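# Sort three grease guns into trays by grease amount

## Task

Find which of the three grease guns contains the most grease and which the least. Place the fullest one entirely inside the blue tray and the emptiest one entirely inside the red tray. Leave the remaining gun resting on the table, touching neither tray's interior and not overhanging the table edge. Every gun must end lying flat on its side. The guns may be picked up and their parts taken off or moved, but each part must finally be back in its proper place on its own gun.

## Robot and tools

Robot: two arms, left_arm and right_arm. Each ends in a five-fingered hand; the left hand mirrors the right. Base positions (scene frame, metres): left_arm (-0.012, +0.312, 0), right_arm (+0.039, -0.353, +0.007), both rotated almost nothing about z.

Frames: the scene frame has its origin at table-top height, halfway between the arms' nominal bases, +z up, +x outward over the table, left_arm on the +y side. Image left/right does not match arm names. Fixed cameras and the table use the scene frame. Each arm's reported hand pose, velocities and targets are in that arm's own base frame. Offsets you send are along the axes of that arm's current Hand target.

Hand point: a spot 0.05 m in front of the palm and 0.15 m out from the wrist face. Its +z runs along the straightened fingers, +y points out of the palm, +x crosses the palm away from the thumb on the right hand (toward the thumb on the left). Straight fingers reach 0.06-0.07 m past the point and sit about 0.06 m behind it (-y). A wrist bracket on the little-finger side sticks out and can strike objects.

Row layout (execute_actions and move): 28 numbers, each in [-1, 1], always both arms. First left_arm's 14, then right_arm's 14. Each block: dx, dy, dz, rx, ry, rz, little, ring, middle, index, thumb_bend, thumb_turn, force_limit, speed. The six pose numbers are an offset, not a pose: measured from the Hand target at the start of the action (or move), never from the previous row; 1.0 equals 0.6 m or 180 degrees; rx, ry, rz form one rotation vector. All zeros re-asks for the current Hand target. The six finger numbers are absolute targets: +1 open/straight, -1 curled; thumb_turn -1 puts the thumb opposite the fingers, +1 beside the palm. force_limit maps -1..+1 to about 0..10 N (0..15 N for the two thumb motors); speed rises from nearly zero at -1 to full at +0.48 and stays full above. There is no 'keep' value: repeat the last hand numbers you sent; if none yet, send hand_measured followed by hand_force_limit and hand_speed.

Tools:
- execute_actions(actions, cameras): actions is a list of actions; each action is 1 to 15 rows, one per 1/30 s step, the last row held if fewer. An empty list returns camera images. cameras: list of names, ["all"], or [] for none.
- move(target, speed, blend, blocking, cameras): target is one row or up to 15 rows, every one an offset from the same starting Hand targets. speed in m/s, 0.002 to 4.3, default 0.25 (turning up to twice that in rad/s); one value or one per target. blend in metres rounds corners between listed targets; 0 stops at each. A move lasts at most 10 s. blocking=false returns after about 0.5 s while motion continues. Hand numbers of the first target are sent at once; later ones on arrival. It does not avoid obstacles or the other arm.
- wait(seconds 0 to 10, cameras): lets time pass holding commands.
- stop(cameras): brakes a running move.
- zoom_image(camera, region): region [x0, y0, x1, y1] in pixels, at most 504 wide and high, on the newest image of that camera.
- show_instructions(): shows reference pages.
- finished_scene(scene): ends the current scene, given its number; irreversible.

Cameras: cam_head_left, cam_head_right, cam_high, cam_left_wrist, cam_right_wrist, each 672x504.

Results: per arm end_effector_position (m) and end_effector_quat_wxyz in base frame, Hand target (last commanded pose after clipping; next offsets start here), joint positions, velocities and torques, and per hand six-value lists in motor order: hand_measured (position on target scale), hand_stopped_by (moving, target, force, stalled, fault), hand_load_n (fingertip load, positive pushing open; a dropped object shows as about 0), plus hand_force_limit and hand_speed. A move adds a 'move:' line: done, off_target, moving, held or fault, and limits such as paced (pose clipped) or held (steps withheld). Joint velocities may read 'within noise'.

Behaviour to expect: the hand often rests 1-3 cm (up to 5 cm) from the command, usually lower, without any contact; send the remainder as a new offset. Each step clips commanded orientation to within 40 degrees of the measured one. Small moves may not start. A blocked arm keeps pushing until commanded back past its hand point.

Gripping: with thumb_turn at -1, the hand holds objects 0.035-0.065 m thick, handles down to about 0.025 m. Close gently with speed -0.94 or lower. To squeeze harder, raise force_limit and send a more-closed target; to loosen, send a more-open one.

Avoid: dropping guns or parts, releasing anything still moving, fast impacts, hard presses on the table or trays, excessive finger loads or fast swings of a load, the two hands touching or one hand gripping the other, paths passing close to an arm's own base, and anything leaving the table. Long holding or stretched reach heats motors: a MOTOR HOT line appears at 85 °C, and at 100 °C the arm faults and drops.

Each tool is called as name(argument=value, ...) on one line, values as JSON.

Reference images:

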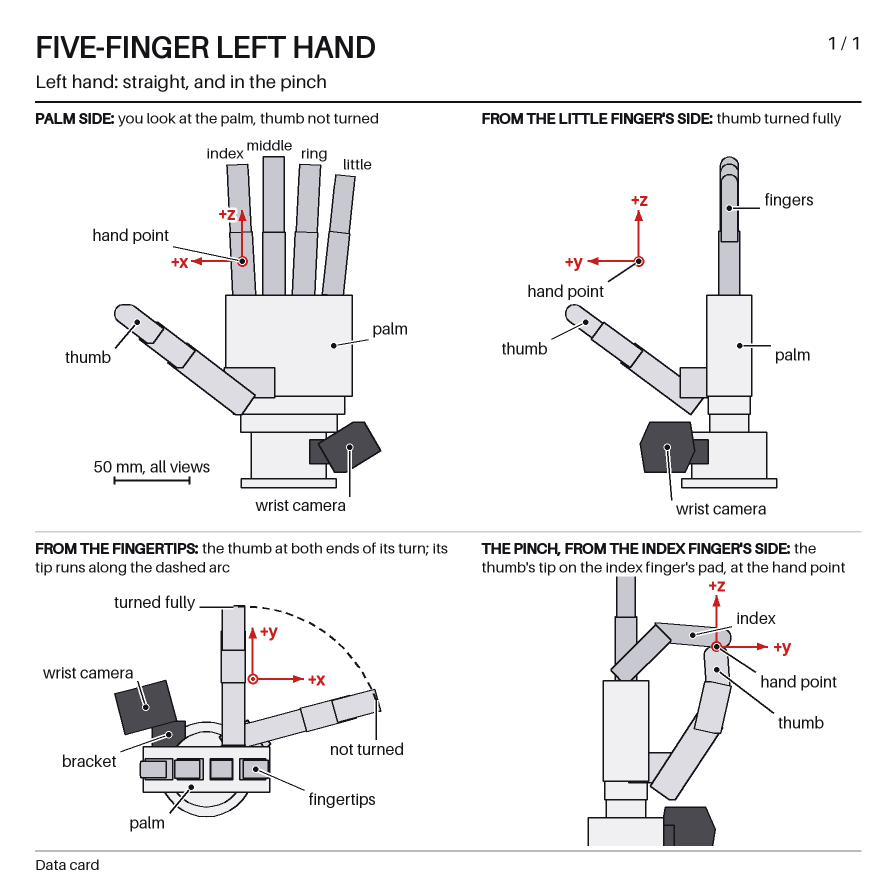

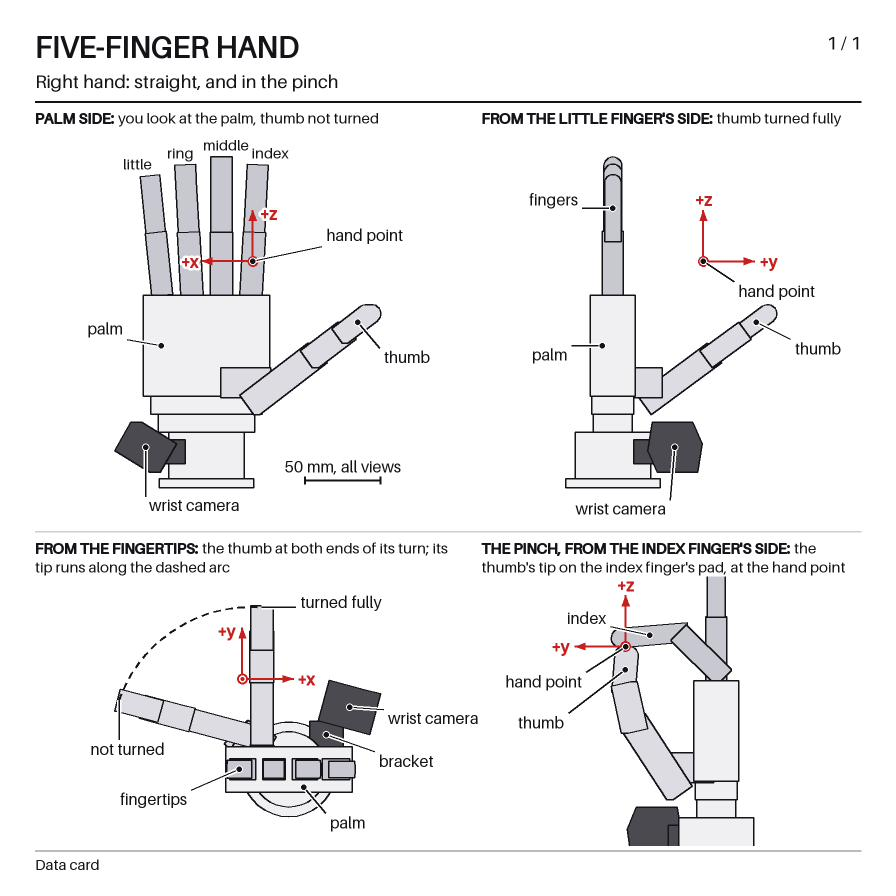

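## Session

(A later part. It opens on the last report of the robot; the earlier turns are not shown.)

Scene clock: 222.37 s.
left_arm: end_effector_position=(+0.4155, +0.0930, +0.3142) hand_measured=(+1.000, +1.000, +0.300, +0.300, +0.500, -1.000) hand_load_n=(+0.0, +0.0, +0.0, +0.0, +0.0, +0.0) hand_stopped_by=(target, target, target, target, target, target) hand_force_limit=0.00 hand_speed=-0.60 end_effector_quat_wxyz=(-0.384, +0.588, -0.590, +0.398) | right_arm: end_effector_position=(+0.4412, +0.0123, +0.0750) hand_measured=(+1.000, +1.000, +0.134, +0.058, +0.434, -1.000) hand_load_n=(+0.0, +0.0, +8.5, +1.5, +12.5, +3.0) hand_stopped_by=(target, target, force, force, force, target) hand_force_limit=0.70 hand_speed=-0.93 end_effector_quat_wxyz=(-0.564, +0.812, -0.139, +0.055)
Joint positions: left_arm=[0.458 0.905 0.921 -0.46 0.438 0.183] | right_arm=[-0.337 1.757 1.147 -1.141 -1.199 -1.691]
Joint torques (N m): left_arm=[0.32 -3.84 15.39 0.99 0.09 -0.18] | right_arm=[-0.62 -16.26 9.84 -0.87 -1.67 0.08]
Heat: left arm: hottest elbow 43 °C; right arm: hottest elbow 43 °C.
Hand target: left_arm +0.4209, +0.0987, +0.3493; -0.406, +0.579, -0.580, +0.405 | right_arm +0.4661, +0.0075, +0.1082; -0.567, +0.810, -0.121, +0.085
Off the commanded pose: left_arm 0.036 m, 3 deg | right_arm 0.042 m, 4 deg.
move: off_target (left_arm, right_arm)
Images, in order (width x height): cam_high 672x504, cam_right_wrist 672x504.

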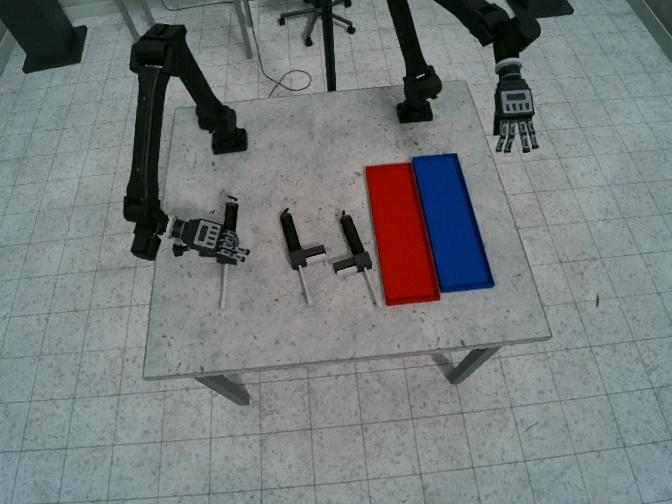

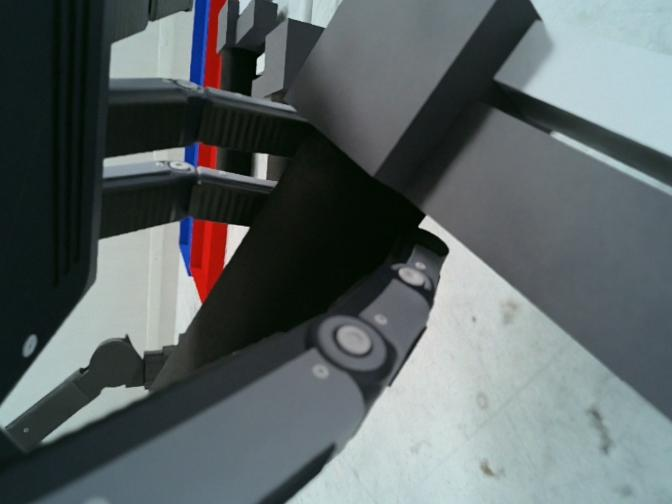

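move(target=[0,0,0,0,0,0,1,1,0.3,0.3,0.5,-1,0,-0.6,0,0,0,0,0,0,1,1,-0.48,-0.48,-0.38,-1,0.7,-0.93], speed=0.06)

Scene clock: 222.97 s.
left_arm: end_effector_position=(+0.4155, +0.0930, +0.3142) hand_measured=(+1.000, +1.000, +0.300, +0.300, +0.500, -1.000) hand_load_n=(+0.0, +0.0, +0.0, +0.0, +0.0, +0.0) hand_stopped_by=(target, target, target, target, target, target) hand_force_limit=0.00 hand_speed=-0.60 end_effector_quat_wxyz=(-0.384, +0.588, -0.590, +0.398) | right_arm: end_effector_position=(+0.4412, +0.0124, +0.0751) hand_measured=(+1.000, +1.000, +0.128, +0.036, +0.438, -1.000) hand_load_n=(+0.0, +0.0, +6.5, +10.0, +17.0, +0.5) hand_stopped_by=(target, target, force, force, force, target) hand_force_limit=0.70 hand_speed=-0.93 end_effector_quat_wxyz=(-0.564, +0.812, -0.139, +0.055)
Joint positions: left_arm=[0.458 0.905 0.921 -0.46 0.438 0.183] | right_arm=[-0.337 1.757 1.147 -1.141 -1.199 -1.691]
Joint torques (N m): left_arm=[-0.15 -3.78 15.3 0.96 0.09 -0.19] | right_arm=[-0.56 -16.26 9.85 -0.9 -1.66 0.07]
Heat: left arm: hottest elbow 43 °C; right arm: hottest elbow 43 °C.
Hand target: left_arm +0.4209, +0.0987, +0.3493; -0.406, +0.579, -0.580, +0.405 | right_arm +0.4662, +0.0076, +0.1083; -0.567, +0.810, -0.121, +0.085
Off the commanded pose: left_arm 0.036 m, 3 deg | right_arm 0.042 m, 4 deg.
move: off_target (left_arm, right_arm)

move(target=[[0,0,0,0,0,0,1,1,0.3,0.3,0.5,-1,0,-0.6,0,-0.3626,-0.1319,0,0,0,1,1,-0.48,-0.48,-0.38,-1,0.7,-0.93],[0,0,0,0,0,0,1,1,0.3,0.3,0.5,-1,0,-0.6,-0.1378,-0.5817,0.4712,0,0.1768,0.0643,1,1,-0.48,-0.48,-0.38,-1,0.7,-0.93]], blend=[0.03,0], speed=0.2, cameras=["cam_right_wrist","cam_high"])

Scene clock: 227.13 s.
left_arm: end_effector_position=(+0.4155, +0.0930, +0.3142) hand_measured=(+1.000, +1.000, +0.300, +0.300, +0.500, -1.000) hand_load_n=(+0.0, +0.0, +0.0, +0.0, +0.0, +0.0) hand_stopped_by=(target, target, target, target, target, target) hand_force_limit=0.00 hand_speed=-0.60 end_effector_quat_wxyz=(-0.384, +0.588, -0.590, +0.398) | right_arm: end_effector_position=(+0.4749, +0.3843, +0.2561) hand_measured=(+1.000, +1.000, +0.128, +0.036, +0.438, -1.000) hand_load_n=(+0.0, +0.0, +0.5, +8.5, +11.0, +0.0) hand_stopped_by=(target, target, force, force, force, target) hand_force_limit=0.70 hand_speed=-0.93 end_effector_quat_wxyz=(-0.455, +0.782, -0.368, +0.213)
Joint positions: left_arm=[0.458 0.905 0.921 -0.46 0.438 0.183] | right_arm=[0.612 1.426 1.232 -0.325 -0.072 -0.039]
Joint torques (N m): left_arm=[-0.03 -3.84 15.32 0.96 0.08 -0.2] | right_arm=[-1.26 -15.79 13.86 3.54 0.09 0.11]
Heat: left arm: hottest elbow 43 °C; right arm: hottest elbow 43 °C.
Hand target: left_arm +0.4209, +0.0987, +0.3493; -0.406, +0.579, -0.580, +0.405 | right_arm +0.4997, +0.3999, +0.3395; -0.518, +0.740, -0.352, +0.247
Off the commanded pose: left_arm 0.036 m, 3 deg | right_arm 0.089 m, 10 deg.
move: off_target (left_arm, right_arm)
Images, in order (width x height): cam_high 672x504, cam_right_wrist 672x504.

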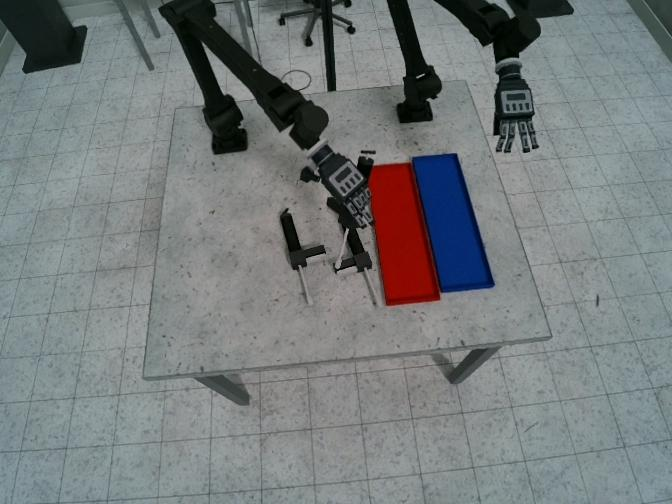

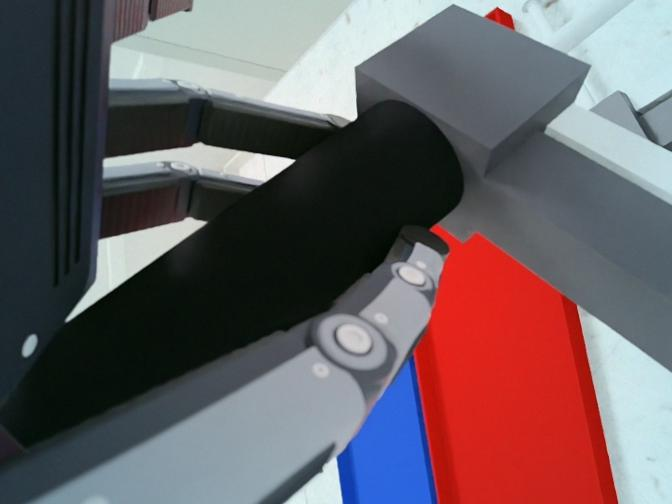

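move(target=[0,0,0,0,0,0,1,1,0.3,0.3,0.5,-1,0,-0.6,0,0,0,0,0,0,1,1,-0.52,-0.52,-0.42,-1,0.8,-0.93], speed=0.06)

move(target=[0,0,0,0,0,0,1,1,0.3,0.3,0.5,-1,0,-0.6,0,0.09397,0.0342,0,0,0,1,1,-0.52,-0.52,-0.42,-1,0.8,-0.93])

move(target=[0,0,0,0,0,0,1,1,0.3,0.3,0.5,-1,0,-0.6,0,-0.09397,-0.0342,0,0,0,1,1,-0.52,-0.52,-0.42,-1,0.8,-0.93], cameras=["cam_right_wrist"])

Scene clock: 227.83 s.
left_arm: end_effector_position=(+0.4155, +0.0930, +0.3142) hand_measured=(+1.000, +1.000, +0.300, +0.300, +0.500, -1.000) hand_load_n=(+0.0, +0.0, +0.0, +0.0, +0.0, +0.0) hand_stopped_by=(target, target, target, target, target, target) hand_force_limit=0.00 hand_speed=-0.60 end_effector_quat_wxyz=(-0.384, +0.588, -0.590, +0.398) | right_arm: end_effector_position=(+0.4749, +0.3843, +0.2561) hand_measured=(+1.000, +1.000, +0.106, +0.030, +0.438, -1.000) hand_load_n=(+0.0, +0.0, +9.0, +7.0, +15.5, +3.0) hand_stopped_by=(target, target, force, force, force, target) hand_force_limit=0.80 hand_speed=-0.93 end_effector_quat_wxyz=(-0.455, +0.782, -0.368, +0.213)
Joint positions: left_arm=[0.458 0.905 0.921 -0.46 0.438 0.183] | right_arm=[0.612 1.426 1.232 -0.325 -0.072 -0.039]
Joint torques (N m): left_arm=[-0.09 -3.96 15.35 0.98 0.08 -0.19] | right_arm=[-1.03 -15.44 13.9 3.47 0.09 0.11]
Heat: left arm: hottest elbow 43 °C; right arm: hottest elbow 43 °C.
Hand target: left_arm +0.4209, +0.0987, +0.3493; -0.406, +0.579, -0.580, +0.405 | right_arm +0.4997, +0.3999, +0.3395; -0.518, +0.740, -0.352, +0.247
Off the commanded pose: left_arm 0.036 m, 3 deg | right_arm 0.088 m, 10 deg.
move: off_target (left_arm, right_arm)

Scene clock: 229.10 s.
left_arm: end_effector_position=(+0.4155, +0.0930, +0.3142) hand_measured=(+1.000, +1.000, +0.300, +0.300, +0.500, -1.000) hand_load_n=(+0.0, +0.0, +0.0, +0.0, +0.0, +0.0) hand_stopped_by=(target, target, target, target, target, target) hand_force_limit=0.00 hand_speed=-0.60 end_effector_quat_wxyz=(-0.384, +0.588, -0.590, +0.398) | right_arm: end_effector_position=(+0.4894, +0.3945, +0.2357) hand_measured=(+1.000, +1.000, +0.106, +0.030, +0.438, -1.000) hand_load_n=(+0.0, +0.0, +9.0, +6.5, +15.5, +3.0) hand_stopped_by=(target, target, force, force, force, target) hand_force_limit=0.80 hand_speed=-0.93 end_effector_quat_wxyz=(-0.479, +0.768, -0.360, +0.226)
Joint positions: left_arm=[0.458 0.905 0.921 -0.46 0.438 0.183] | right_arm=[0.612 1.463 1.181 -0.173 -0.072 -0.039]
Joint torques (N m): left_arm=[-0.26 -4.01 15.34 1.02 0.1 -0.17] | right_arm=[-1.03 -15.56 9.17 3.73 0.12 0.11]
Heat: left arm: hottest elbow 43 °C; right arm: hottest elbow 43 °C.
Hand target: left_arm +0.4209, +0.0987, +0.3493; -0.406, +0.579, -0.580, +0.405 | right_arm +0.4996, +0.3999, +0.2795; -0.518, +0.740, -0.352, +0.246
Off the commanded pose: left_arm 0.036 m, 3 deg | right_arm 0.045 m, 6 deg.
move: off_target (left_arm, right_arm)

Scene clock: 230.40 s.
left_arm: end_effector_position=(+0.4155, +0.0930, +0.3142) hand_measured=(+1.000, +1.000, +0.300, +0.300, +0.500, -1.000) hand_load_n=(+0.0, +0.0, +0.0, +0.0, +0.0, +0.0) hand_stopped_by=(target, target, target, target, target, target) hand_force_limit=0.00 hand_speed=-0.60 end_effector_quat_wxyz=(-0.384, +0.588, -0.590, +0.398) | right_arm: end_effector_position=(+0.4768, +0.3857, +0.2525) hand_measured=(+1.000, +1.000, +0.106, +0.030, +0.438, -1.000) hand_load_n=(+0.0, +0.0, +9.0, +7.0, +15.5, +3.0) hand_stopped_by=(target, target, force, force, force, target) hand_force_limit=0.80 hand_speed=-0.93 end_effector_quat_wxyz=(-0.461, +0.779, -0.366, +0.216)
Joint positions: left_arm=[0.458 0.905 0.921 -0.46 0.438 0.183] | right_arm=[0.612 1.428 1.216 -0.29 -0.072 -0.039]
Joint torques (N m): left_arm=[-0.03 -3.66 15.38 0.95 0.09 -0.17] | right_arm=[-1.03 -15.56 14.93 2.18 0.1 0.11]
Heat: left arm: hottest elbow 44 °C; right arm: hottest elbow 43 °C.
Hand target: left_arm +0.4209, +0.0987, +0.3493; -0.406, +0.579, -0.580, +0.405 | right_arm +0.4996, +0.3999, +0.3396; -0.518, +0.740, -0.352, +0.247
Off the commanded pose: left_arm 0.036 m, 3 deg | right_arm 0.091 m, 9 deg.
move: off_target (left_arm, right_arm)
Images, in order (width x height): cam_right_wrist 672x504.

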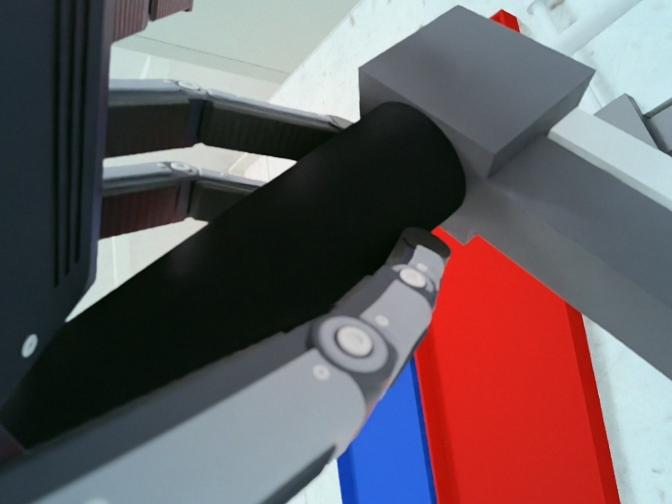

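wait(seconds=0.1, cameras=["all"])

Scene clock: 232.70 s.
left_arm: end_effector_position=(+0.4155, +0.0930, +0.3142) hand_measured=(+1.000, +1.000, +0.300, +0.300, +0.500, -1.000) hand_load_n=(+0.0, +0.0, +0.0, +0.0, +0.0, +0.0) hand_stopped_by=(target, target, target, target, target, target) hand_force_limit=0.00 hand_speed=-0.60 end_effector_quat_wxyz=(-0.384, +0.588, -0.590, +0.398) | right_arm: end_effector_position=(+0.4768, +0.3857, +0.2525) hand_measured=(+1.000, +1.000, +0.106, +0.030, +0.438, -1.000) hand_load_n=(+0.0, +0.0, +9.0, +6.5, +15.5, +3.0) hand_stopped_by=(target, target, force, force, force, target) hand_force_limit=0.80 hand_speed=-0.93 end_effector_quat_wxyz=(-0.461, +0.779, -0.366, +0.216)
Joint positions: left_arm=[0.458 0.905 0.921 -0.46 0.438 0.183] | right_arm=[0.612 1.428 1.216 -0.29 -0.072 -0.039]
Joint torques (N m): left_arm=[0.09 -4.01 15.32 1.03 0.09 -0.18] | right_arm=[-1.08 -15.68 14.9 2.19 0.1 0.11]
Heat: left arm: hottest elbow 44 °C; right arm: hottest elbow 44 °C.
Hand target: left_arm +0.4209, +0.0987, +0.3493; -0.406, +0.579, -0.580, +0.405 | right_arm +0.4996, +0.3999, +0.3396; -0.518, +0.740, -0.352, +0.247
Off the commanded pose: left_arm 0.036 m, 3 deg | right_arm 0.091 m, 9 deg.
wait: 0.10 s; at rest from the start

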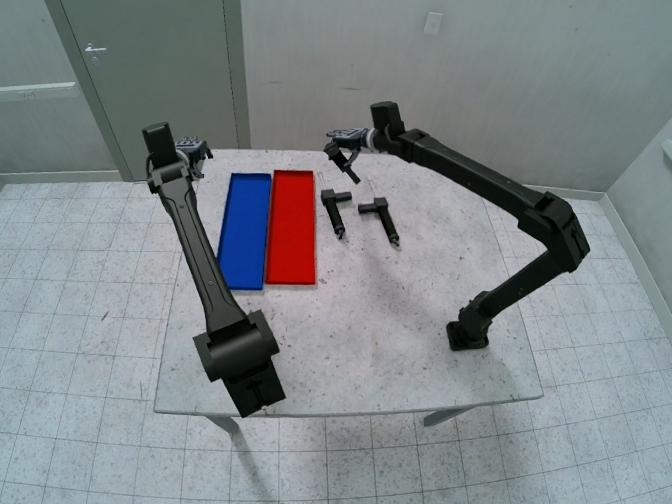

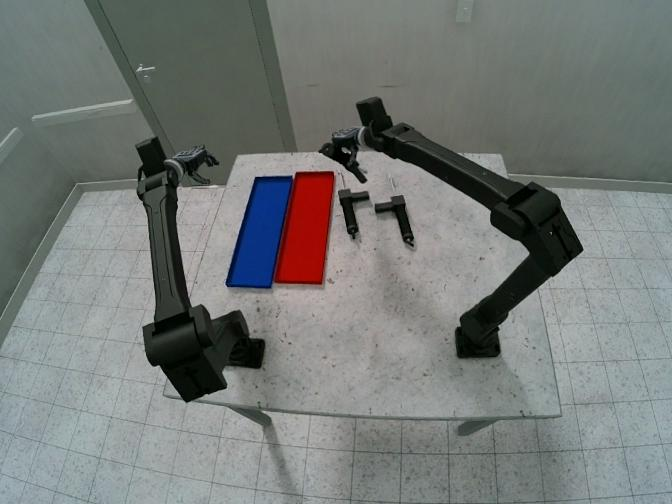

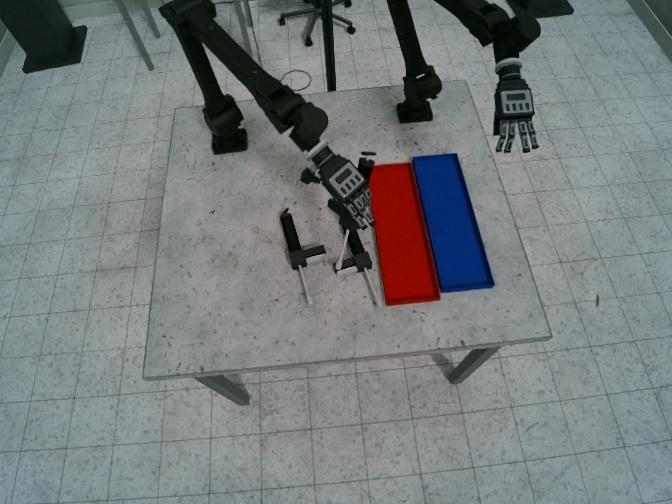

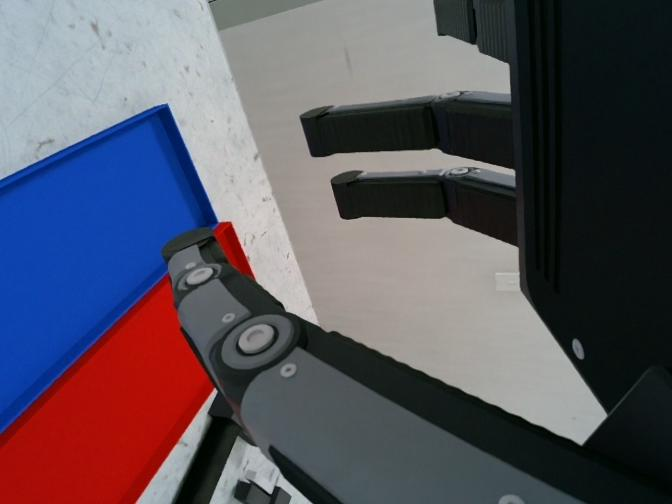

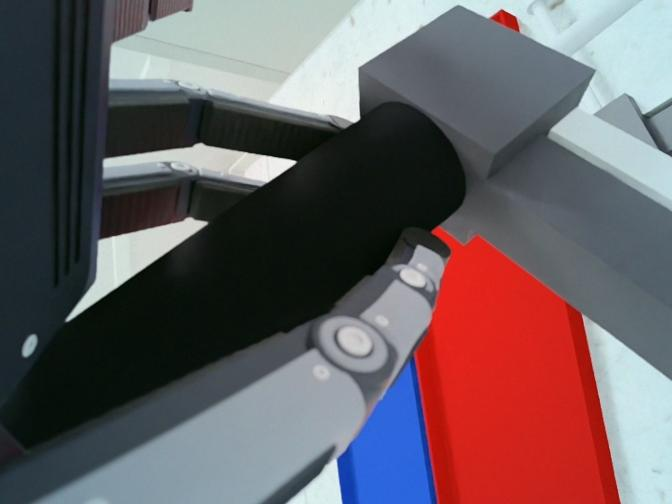

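zoom_image(camera="cam_high", region=[270, 130, 400, 310])

zoom_image(camera="cam_head_left", region=[290, 110, 420, 250])

Scaled by 2.800.

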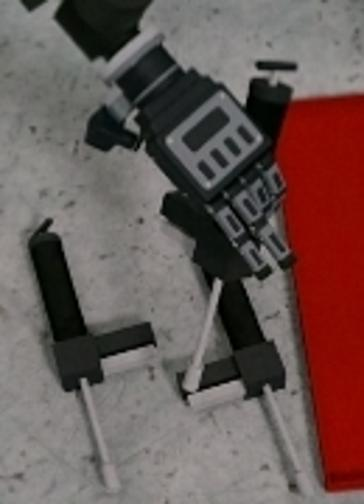

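Scaled by 3.600.

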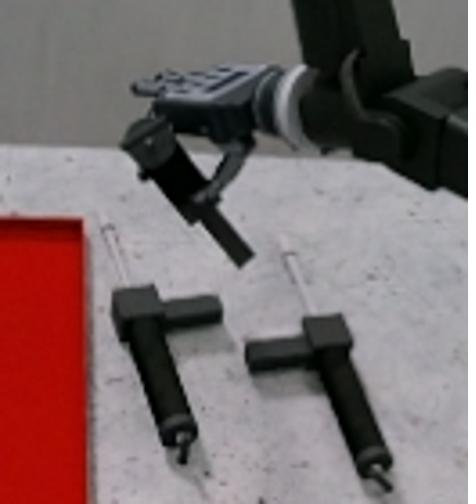

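move(target=[[0,0,0,0,0,0,1,1,0.3,0.3,0.5,-1,0,-0.6,0.4148,0.1377,-0.3811,0,-0.1932,-0.0703,1,1,-0.52,-0.52,-0.42,-1,0.8,-0.93],[0,0,0,0,0,0,1,1,0.3,0.3,0.5,-1,0,-0.6,0.4148,0.3884,-0.2904,0,-0.1932,-0.0703,1,1,-0.52,-0.52,-0.42,-1,0.8,-0.93]], blend=[0.03,0], speed=0.2, cameras=["cam_right_wrist","cam_high"])

Scene clock: 236.70 s.
left_arm: end_effector_position=(+0.4155, +0.0930, +0.3142) hand_measured=(+1.000, +1.000, +0.300, +0.300, +0.500, -1.000) hand_load_n=(+0.0, -0.5, +0.0, +0.0, +0.0, +0.0) hand_stopped_by=(target, target, target, target, target, target) hand_force_limit=0.00 hand_speed=-0.60 end_effector_quat_wxyz=(-0.384, +0.588, -0.590, +0.398) | right_arm: end_effector_position=(+0.4630, +0.0478, +0.1650) hand_measured=(+1.000, +1.000, +0.106, +0.030, +0.438, -1.000) hand_load_n=(+0.0, +0.0, +8.5, +6.5, +15.5, +3.0) hand_stopped_by=(target, target, force, force, force, target) hand_force_limit=0.80 hand_speed=-0.93 end_effector_quat_wxyz=(-0.561, +0.818, -0.116, +0.053)
Joint positions: left_arm=[0.458 0.905 0.921 -0.46 0.438 0.183] | right_arm=[-0.245 1.648 1.277 -1.225 -1.197 -1.551]
Joint torques (N m): left_arm=[-0.26 -3.78 15.27 0.96 0.06 -0.19] | right_arm=[-0.15 -15.33 7.05 0.28 -1.81 -0.1]
Heat: left arm: hottest elbow 44 °C; right arm: hottest elbow 44 °C.
Hand target: left_arm +0.4209, +0.0987, +0.3493; -0.406, +0.579, -0.580, +0.405 | right_arm +0.4678, +0.0532, +0.1801; -0.569, +0.813, -0.099, +0.069
Off the commanded pose: left_arm 0.036 m, 3 deg | right_arm 0.017 m, 3 deg.
move: off_target (left_arm, right_arm)
Images, in order (width x height): cam_high 672x504, cam_right_wrist 672x504.

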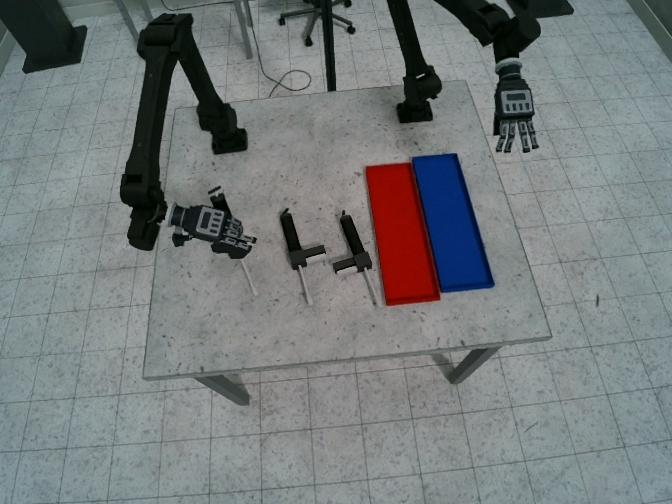

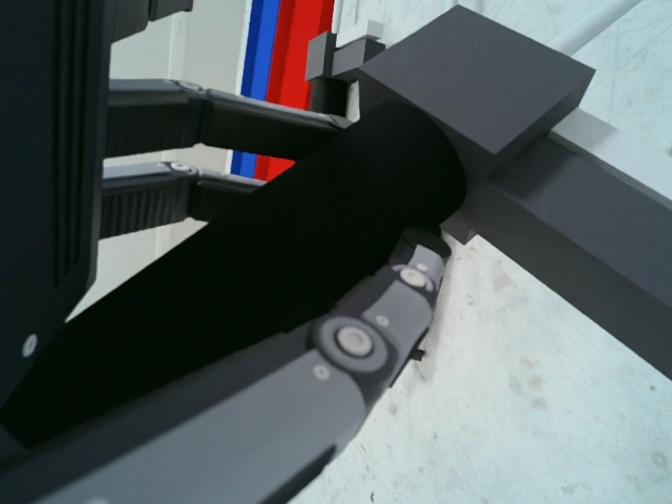

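move(target=[[0,0,0,0,0,0,1,1,0.3,0.3,0.5,-1,0,-0.6,0,0.11,0.04,0,0,0,1,1,-0.52,-0.52,-0.42,-1,0.8,-0.93],[0,0,0,0,0,0,1,1,0.3,0.3,0.5,-1,0,-0.6,0,0.172,0.0626,0,0,0,1,1,-0.52,-0.52,-0.42,-1,0.8,-0.93]], speed=[0.15,0.05], cameras=["cam_right_wrist","cam_high","cam_head_left"])

Scene clock: 239.17 s.
left_arm: end_effector_position=(+0.4155, +0.0930, +0.3142) hand_measured=(+1.000, +1.000, +0.300, +0.300, +0.500, -1.000) hand_load_n=(+0.0, +0.0, +0.0, +0.0, +0.0, +0.0) hand_stopped_by=(target, target, target, target, target, target) hand_force_limit=0.00 hand_speed=-0.60 end_effector_quat_wxyz=(-0.384, +0.588, -0.590, +0.398) | right_arm: end_effector_position=(+0.4660, +0.0495, +0.0656) hand_measured=(+1.000, +1.000, +0.106, +0.032, +0.438, -1.000) hand_load_n=(+0.0, +0.0, +5.0, +13.0, +18.0, +0.5) hand_stopped_by=(target, target, force, force, force, target) hand_force_limit=0.80 hand_speed=-0.93 end_effector_quat_wxyz=(-0.564, +0.817, -0.100, +0.067)
Joint positions: left_arm=[0.458 0.905 0.921 -0.46 0.438 0.183] | right_arm=[-0.242 1.768 1.142 -0.948 -1.207 -1.571]
Joint torques (N m): left_arm=[-0.21 -4.07 15.32 0.98 0.08 -0.17] | right_arm=[-0.32 -14.62 5.65 0.43 -1.42 0.11]
Heat: left arm: hottest elbow 44 °C; right arm: hottest elbow 44 °C.
Hand target: left_arm +0.4209, +0.0987, +0.3493; -0.406, +0.579, -0.580, +0.405 | right_arm +0.4680, +0.0532, +0.0704; -0.569, +0.813, -0.099, +0.069
Off the commanded pose: left_arm 0.036 m, 3 deg | right_arm 0.006 m, 1 deg.
move: off_target (left_arm)
Images, in order (width x height): cam_head_left 672x504, cam_high 672x504, cam_right_wrist 672x504.

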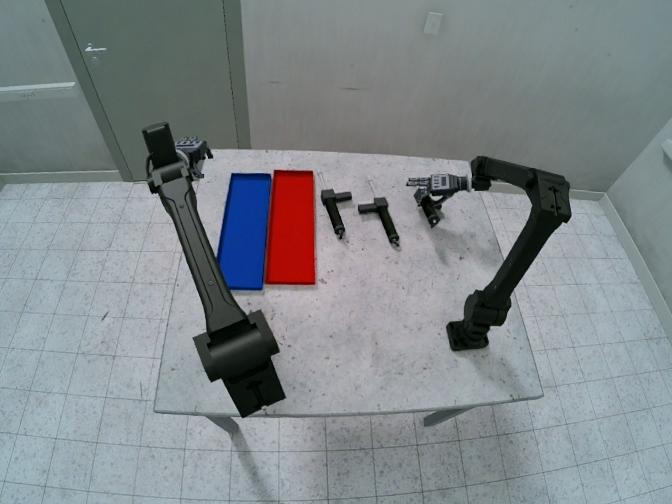

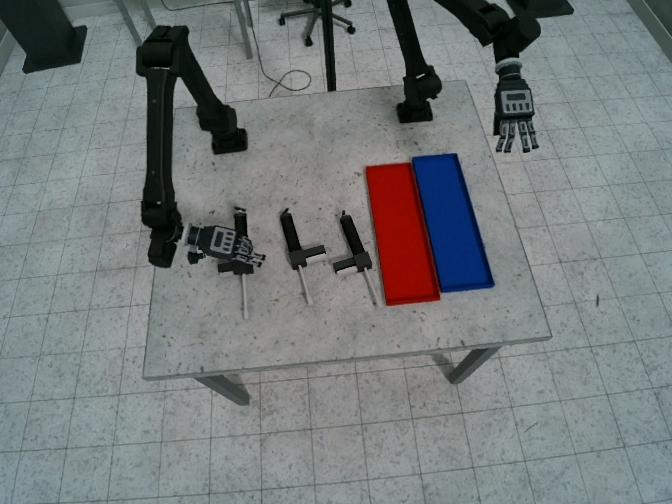

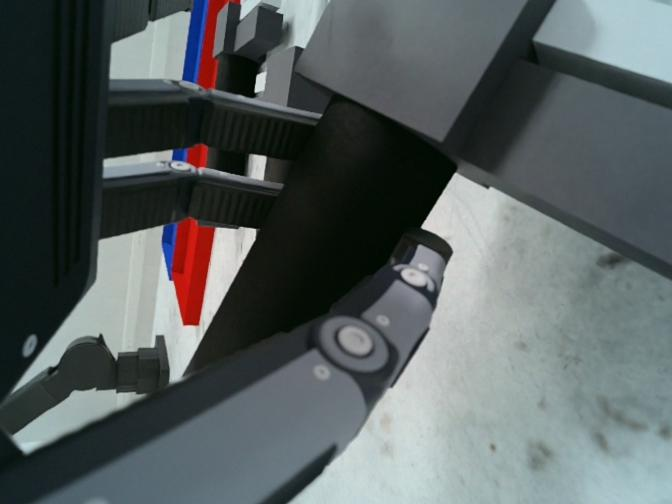

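move(target=[0,0,0,0,0,0,1,1,0.3,0.3,0.5,-1,0,-0.6,0,0.04,0.0145,0,0,0,1,1,-0.52,-0.52,-0.42,-1,0.8,-0.93], speed=0.05)

move(target=[0,0,0,0,0,0,1,1,0.3,0.3,0.5,-1,0,-0.6,0,0.028,0.0102,0,0,0,1,1,-0.52,-0.52,-0.42,-1,0.8,-0.93], speed=0.05, cameras=["cam_right_wrist","cam_high"])

Scene clock: 240.33 s.
left_arm: end_effector_position=(+0.4155, +0.0930, +0.3142) hand_measured=(+1.000, +1.000, +0.300, +0.300, +0.500, -1.000) hand_load_n=(+0.0, +0.0, +0.0, +0.0, +0.0, +0.0) hand_stopped_by=(target, target, target, target, target, target) hand_force_limit=0.00 hand_speed=-0.60 end_effector_quat_wxyz=(-0.384, +0.588, -0.590, +0.398) | right_arm: end_effector_position=(+0.4672, +0.0497, +0.0443) hand_measured=(+1.000, +1.000, +0.104, +0.032, +0.438, -1.000) hand_load_n=(+0.0, +0.0, +0.5, +13.5, +10.0, -0.5) hand_stopped_by=(target, target, force, force, force, target) hand_force_limit=0.80 hand_speed=-0.93 end_effector_quat_wxyz=(-0.563, +0.817, -0.097, +0.070)
Joint positions: left_arm=[0.458 0.905 0.921 -0.46 0.438 0.183] | right_arm=[-0.241 1.802 1.122 -0.887 -1.207 -1.571]
Joint torques (N m): left_arm=[-0.32 -3.78 15.34 0.99 0.09 -0.19] | right_arm=[-0.44 -14.04 5.19 0.5 -1.42 0.11]
Heat: left arm: hottest elbow 44 °C; right arm: hottest elbow 44 °C.
Hand target: left_arm +0.4209, +0.0987, +0.3493; -0.406, +0.579, -0.580, +0.405 | right_arm +0.4680, +0.0533, +0.0449; -0.569, +0.813, -0.099, +0.069
Off the commanded pose: left_arm 0.036 m, 3 deg | right_arm 0.004 m, 1 deg.
move: off_target (left_arm)

Scene clock: 241.23 s.
left_arm: end_effector_position=(+0.4155, +0.0930, +0.3142) hand_measured=(+1.000, +1.000, +0.300, +0.300, +0.500, -1.000) hand_load_n=(+0.0, +0.0, +0.0, +0.0, +0.0, +0.0) hand_stopped_by=(target, target, target, target, target, target) hand_force_limit=0.00 hand_speed=-0.60 end_effector_quat_wxyz=(-0.384, +0.588, -0.590, +0.398) | right_arm: end_effector_position=(+0.4667, +0.0500, +0.0259) hand_measured=(+1.000, +1.000, +0.104, +0.032, +0.436, -1.000) hand_load_n=(+0.0, +0.0, +0.0, +6.5, +4.5, +0.0) hand_stopped_by=(target, target, force, force, force, target) hand_force_limit=0.80 hand_speed=-0.93 end_effector_quat_wxyz=(-0.564, +0.817, -0.098, +0.069)
Joint positions: left_arm=[0.458 0.905 0.921 -0.46 0.438 0.183] | right_arm=[-0.241 1.834 1.109 -0.844 -1.209 -1.571]
Joint torques (N m): left_arm=[-0.09 -3.84 15.34 0.94 0.06 -0.17] | right_arm=[-0.44 -14.27 5.04 0.57 -1.37 0.11]
Heat: left arm: hottest elbow 44 °C; right arm: hottest elbow 44 °C.
Hand target: left_arm +0.4209, +0.0987, +0.3493; -0.406, +0.579, -0.580, +0.405 | right_arm +0.4679, +0.0532, +0.0269; -0.569, +0.813, -0.099, +0.069
Off the commanded pose: left_arm 0.036 m, 3 deg | right_arm 0.004 m, 1 deg.
move: off_target (left_arm)
Images, in order (width x height): cam_high 672x504, cam_right_wrist 672x504.

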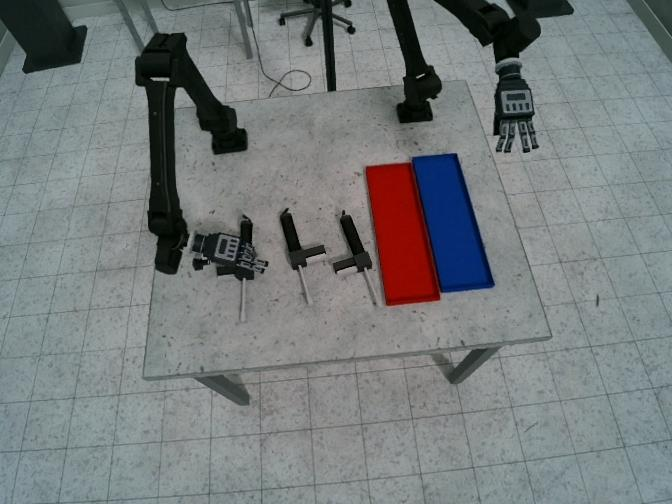

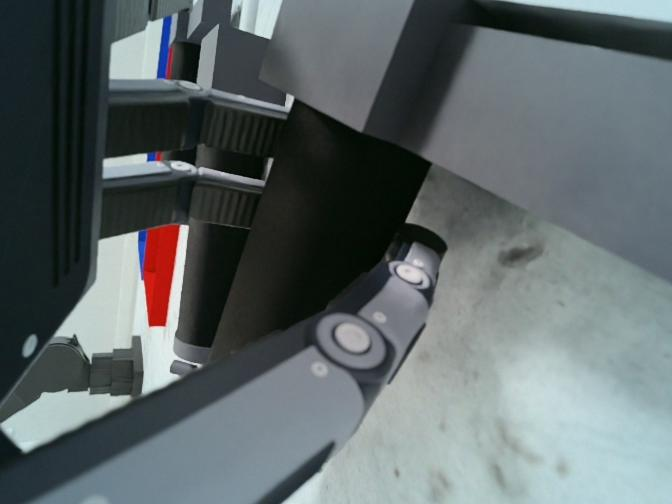

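move(target=[0,0,0,0,0,0,1,1,0.3,0.3,0.5,-1,0,-0.6,0,0,0,0,0,0,1,1,0.3,0.3,0.5,-1,0,-0.5], speed=0.05)

move(target=[0,0,0,0,0,0,1,1,0.3,0.3,0.5,-1,0,-0.6,0,-0.37,-0.135,0,0,0,1,1,0.3,0.3,0.5,-1,0,-0.5], speed=0.15, cameras=["cam_right_wrist","cam_high"])

Scene clock: 241.90 s.
left_arm: end_effector_position=(+0.4155, +0.0930, +0.3142) hand_measured=(+1.000, +1.000, +0.300, +0.300, +0.500, -1.000) hand_load_n=(+0.0, +0.0, +0.0, +0.0, +0.0, +0.0) hand_stopped_by=(target, target, target, target, target, target) hand_force_limit=0.00 hand_speed=-0.60 end_effector_quat_wxyz=(-0.384, +0.588, -0.590, +0.398) | right_arm: end_effector_position=(+0.4674, +0.0514, +0.0280) hand_measured=(+1.000, +1.000, +0.300, +0.300, +0.500, -1.000) hand_load_n=(+0.0, +0.0, +0.0, +0.0, +0.0, +0.0) hand_stopped_by=(target, target, target, target, target, target) hand_force_limit=0.00 hand_speed=-0.50 end_effector_quat_wxyz=(-0.569, +0.814, -0.098, +0.070)
Joint positions: left_arm=[0.458 0.905 0.921 -0.46 0.438 0.183] | right_arm=[-0.241 1.834 1.109 -0.842 -1.221 -1.569]
Joint torques (N m): left_arm=[0.21 -3.9 15.34 0.98 0.08 -0.16] | right_arm=[-0.44 -14.33 5.04 0.53 -0.89 0.08]
Heat: left arm: hottest elbow 44 °C; right arm: hottest elbow 44 °C.
Hand target: left_arm +0.4209, +0.0987, +0.3493; -0.406, +0.579, -0.580, +0.405 | right_arm +0.4680, +0.0532, +0.0270; -0.569, +0.813, -0.099, +0.069
Off the commanded pose: left_arm 0.036 m, 3 deg | right_arm 0.002 m, 0 deg.
move: off_target (left_arm)

Scene clock: 244.33 s.
left_arm: end_effector_position=(+0.4155, +0.0930, +0.3142) hand_measured=(+1.000, +1.000, +0.300, +0.300, +0.500, -1.000) hand_load_n=(+0.0, +0.0, +0.0, +0.0, +0.0, +0.0) hand_stopped_by=(target, target, target, target, target, target) hand_force_limit=0.00 hand_speed=-0.60 end_effector_quat_wxyz=(-0.384, +0.588, -0.590, +0.398) | right_arm: end_effector_position=(+0.4552, +0.0547, +0.2490) hand_measured=(+1.000, +1.000, +0.300, +0.300, +0.500, -1.000) hand_load_n=(+0.0, +0.0, +0.0, +0.0, +0.0, -0.5) hand_stopped_by=(target, target, target, target, target, target) hand_force_limit=0.00 hand_speed=-0.50 end_effector_quat_wxyz=(-0.571, +0.811, -0.114, +0.055)
Joint positions: left_arm=[0.458 0.905 0.921 -0.46 0.438 0.183] | right_arm=[-0.241 1.567 1.396 -1.417 -1.221 -1.545]
Joint torques (N m): left_arm=[-0.09 -3.9 15.42 1.01 0.08 -0.19] | right_arm=[-0.5 -12.04 10.28 -0.42 -0.86 -0.13]
Heat: left arm: hottest elbow 44 °C; right arm: hottest elbow 44 °C.
Hand target: left_arm +0.4209, +0.0987, +0.3493; -0.406, +0.579, -0.580, +0.405 | right_arm +0.4678, +0.0530, +0.2633; -0.569, +0.813, -0.099, +0.069
Off the commanded pose: left_arm 0.036 m, 3 deg | right_arm 0.019 m, 2 deg.
move: off_target (left_arm, right_arm)
Images, in order (width x height): cam_high 672x504, cam_right_wrist 672x504.

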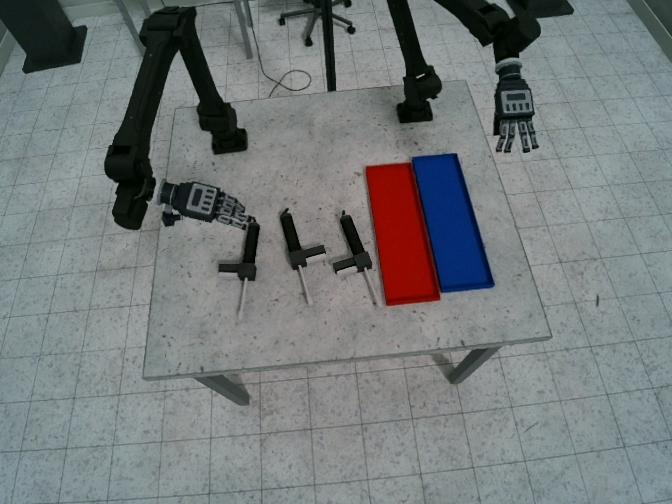

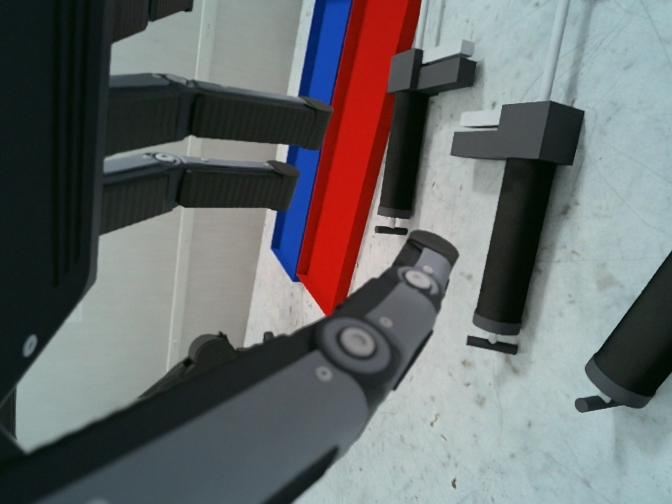

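zoom_image(camera="cam_right_wrist", region=[360, 180, 560, 370])

zoom_image(camera="cam_high", region=[230, 190, 390, 310])

Scaled by 2.520.

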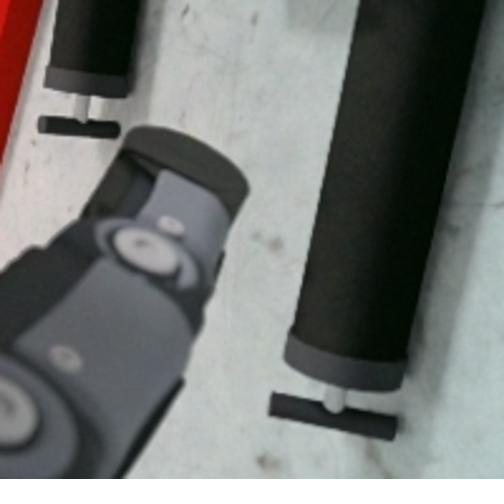

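Scaled by 3.150.

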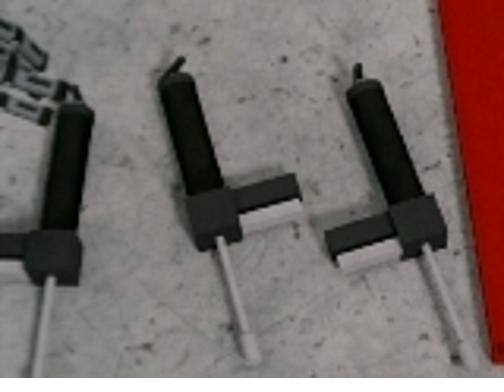

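move(target=[0.664,0.2825,-0.0478,-0.3874,-0.0403,-0.0576,-0.9,-0.9,1,1,0.5,-1,0,-0.2,0,0,0,0,0,0,1,1,0.3,0.3,0.5,-1,0,-0.5], speed=0.2, cameras=["cam_left_wrist","cam_high"])

Scene clock: 249.17 s.
left_arm: end_effector_position=(+0.3247, -0.2894, +0.1836) hand_measured=(-0.900, -0.900, +1.000, +1.000, +0.500, -1.000) hand_load_n=(+0.0, -0.5, +0.0, +0.0, +0.0, +0.0) hand_stopped_by=(target, target, target, target, target, target) hand_force_limit=0.00 hand_speed=-0.20 end_effector_quat_wxyz=(+0.001, +0.774, -0.633, -0.018) | right_arm: end_effector_position=(+0.4551, +0.0547, +0.2491) hand_measured=(+1.000, +1.000, +0.300, +0.300, +0.500, -1.000) hand_load_n=(+0.0, +0.0, +0.0, +0.0, +0.0, +0.0) hand_stopped_by=(target, target, target, target, target, target) hand_force_limit=0.00 hand_speed=-0.50 end_effector_quat_wxyz=(-0.571, +0.811, -0.114, +0.055)
Joint positions: left_arm=[-0.58 1.555 1.399 -1.451 -0.002 -0.779] | right_arm=[-0.241 1.567 1.396 -1.417 -1.221 -1.545]
Joint torques (N m): left_arm=[-1.08 -9.05 12.74 -0.7 0.1 -0.16] | right_arm=[-0.5 -11.99 10.3 -0.39 -0.86 -0.13]
Heat: left arm: hottest elbow 44 °C; right arm: hottest elbow 45 °C.
Hand target: left_arm +0.3353, -0.2992, +0.1990; +0.000, +0.776, -0.631, -0.001 | right_arm +0.4678, +0.0530, +0.2634; -0.569, +0.813, -0.099, +0.069
Off the commanded pose: left_arm 0.021 m, 2 deg | right_arm 0.019 m, 2 deg.
move: off_target (left_arm, right_arm)
Images, in order (width x height): cam_high 672x504, cam_left_wrist 672x504.

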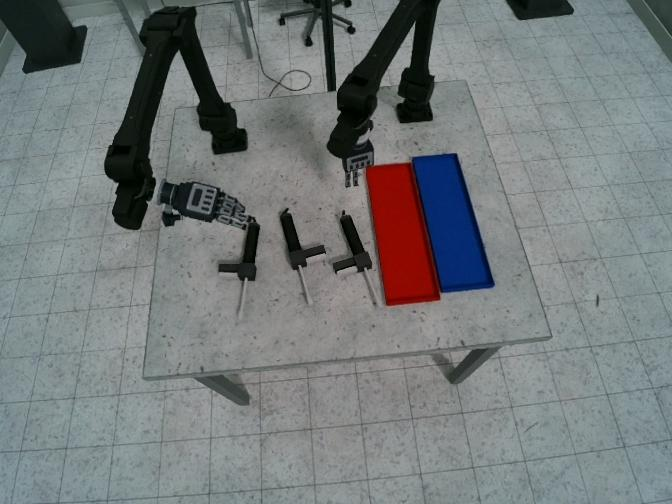

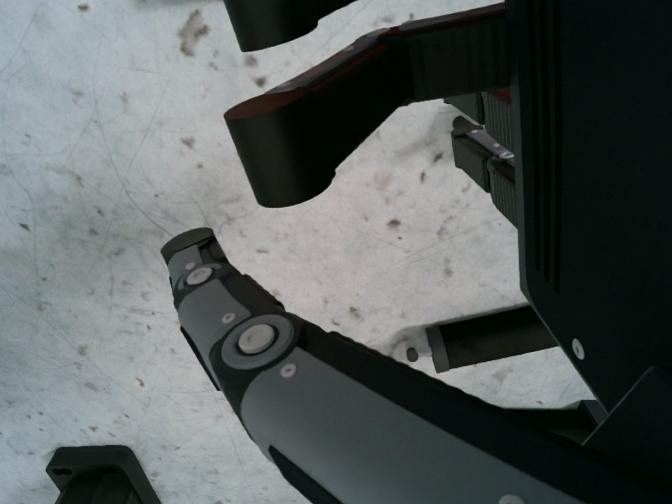

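zoom_image(camera="cam_left_wrist", region=[360, 290, 600, 410])

zoom_image(camera="cam_high", region=[320, 160, 400, 240])

Scaled by 2.100.

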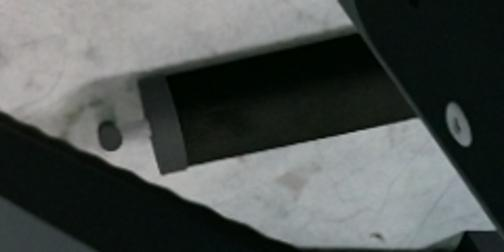

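Scaled by 6.300.

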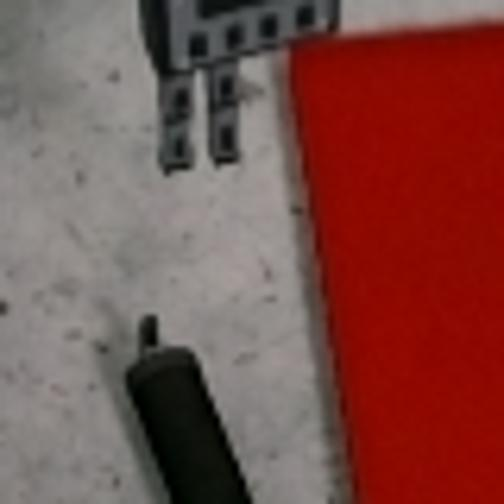

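move(target=[0.0133,-0.0313,0.0917,0,0,0,-0.9,-0.9,1,1,0.5,-1,0,-0.2,0,0,0,0,0,0,1,1,0.3,0.3,0.5,-1,0,-0.5], speed=0.12, cameras=["cam_left_wrist","cam_high"])

Scene clock: 250.93 s.
left_arm: end_effector_position=(+0.3511, -0.3044, +0.1466) hand_measured=(-0.900, -0.900, +1.000, +1.000, +0.500, -1.000) hand_load_n=(+0.0, +0.0, +0.0, +0.0, +0.0, +0.0) hand_stopped_by=(target, target, target, target, target, target) hand_force_limit=0.00 hand_speed=-0.20 end_effector_quat_wxyz=(-0.001, +0.775, -0.631, -0.003) | right_arm: end_effector_position=(+0.4551, +0.0547, +0.2491) hand_measured=(+1.000, +1.000, +0.300, +0.300, +0.500, -1.000) hand_load_n=(+0.0, +0.0, +0.0, +0.0, +0.0, +0.0) hand_stopped_by=(target, target, target, target, target, target) hand_force_limit=0.00 hand_speed=-0.50 end_effector_quat_wxyz=(-0.571, +0.811, -0.114, +0.055)
Joint positions: left_arm=[-0.576 1.629 1.392 -1.34 -0.002 -0.779] | right_arm=[-0.241 1.567 1.396 -1.417 -1.221 -1.545]
Joint torques (N m): left_arm=[-0.26 -10.11 8.25 0.08 0.06 -0.01] | right_arm=[-0.5 -11.99 10.3 -0.4 -0.86 -0.13]
Heat: left arm: hottest elbow 44 °C; right arm: hottest elbow 45 °C.
Hand target: left_arm +0.3552, -0.3030, +0.1440; +0.000, +0.776, -0.631, -0.001 | right_arm +0.4678, +0.0530, +0.2634; -0.569, +0.813, -0.099, +0.069
Off the commanded pose: left_arm 0.005 m, 0 deg | right_arm 0.019 m, 2 deg.
move: off_target (right_arm)
Images, in order (width x height): cam_high 672x504, cam_left_wrist 672x504.

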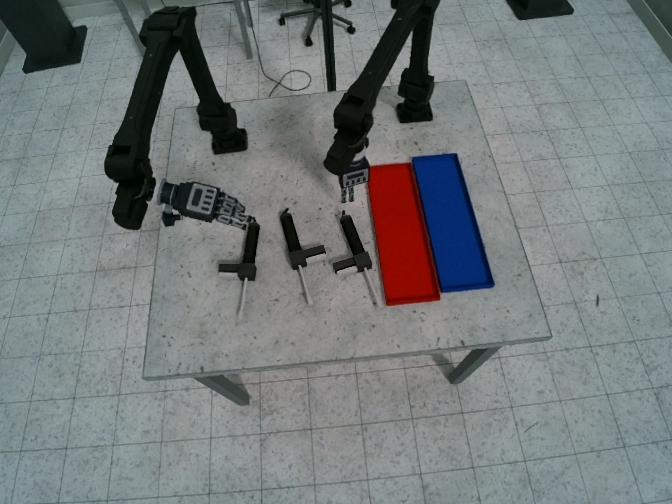

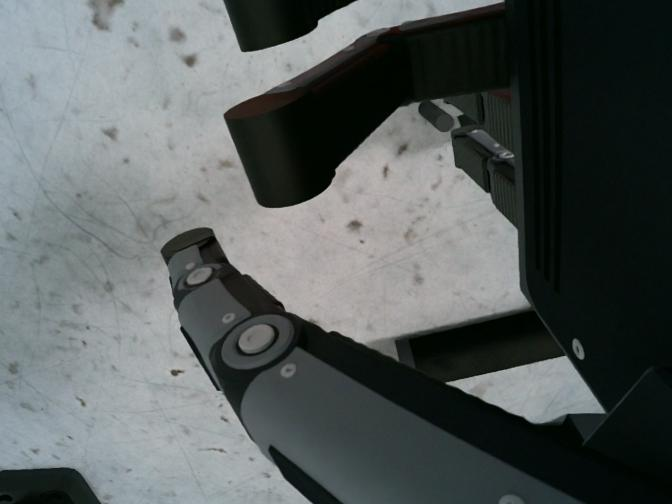

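zoom_image(camera="cam_left_wrist", region=[380, 60, 540, 220])

zoom_image(camera="cam_high", region=[320, 160, 400, 240])

Scaled by 3.150.

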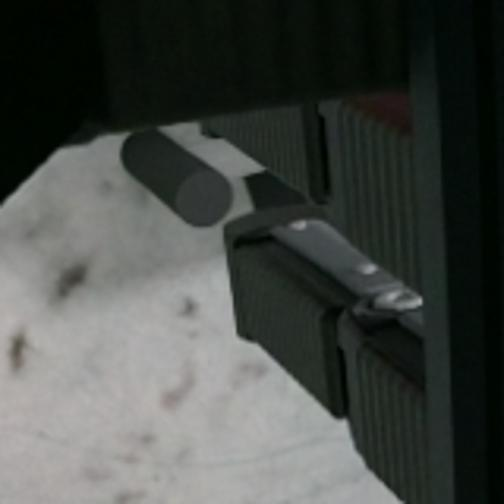

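Scaled by 6.300.

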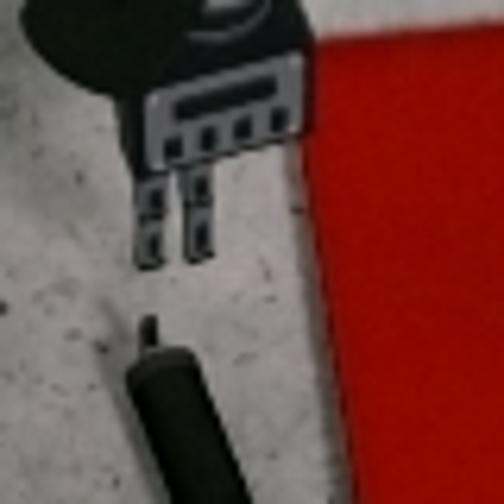

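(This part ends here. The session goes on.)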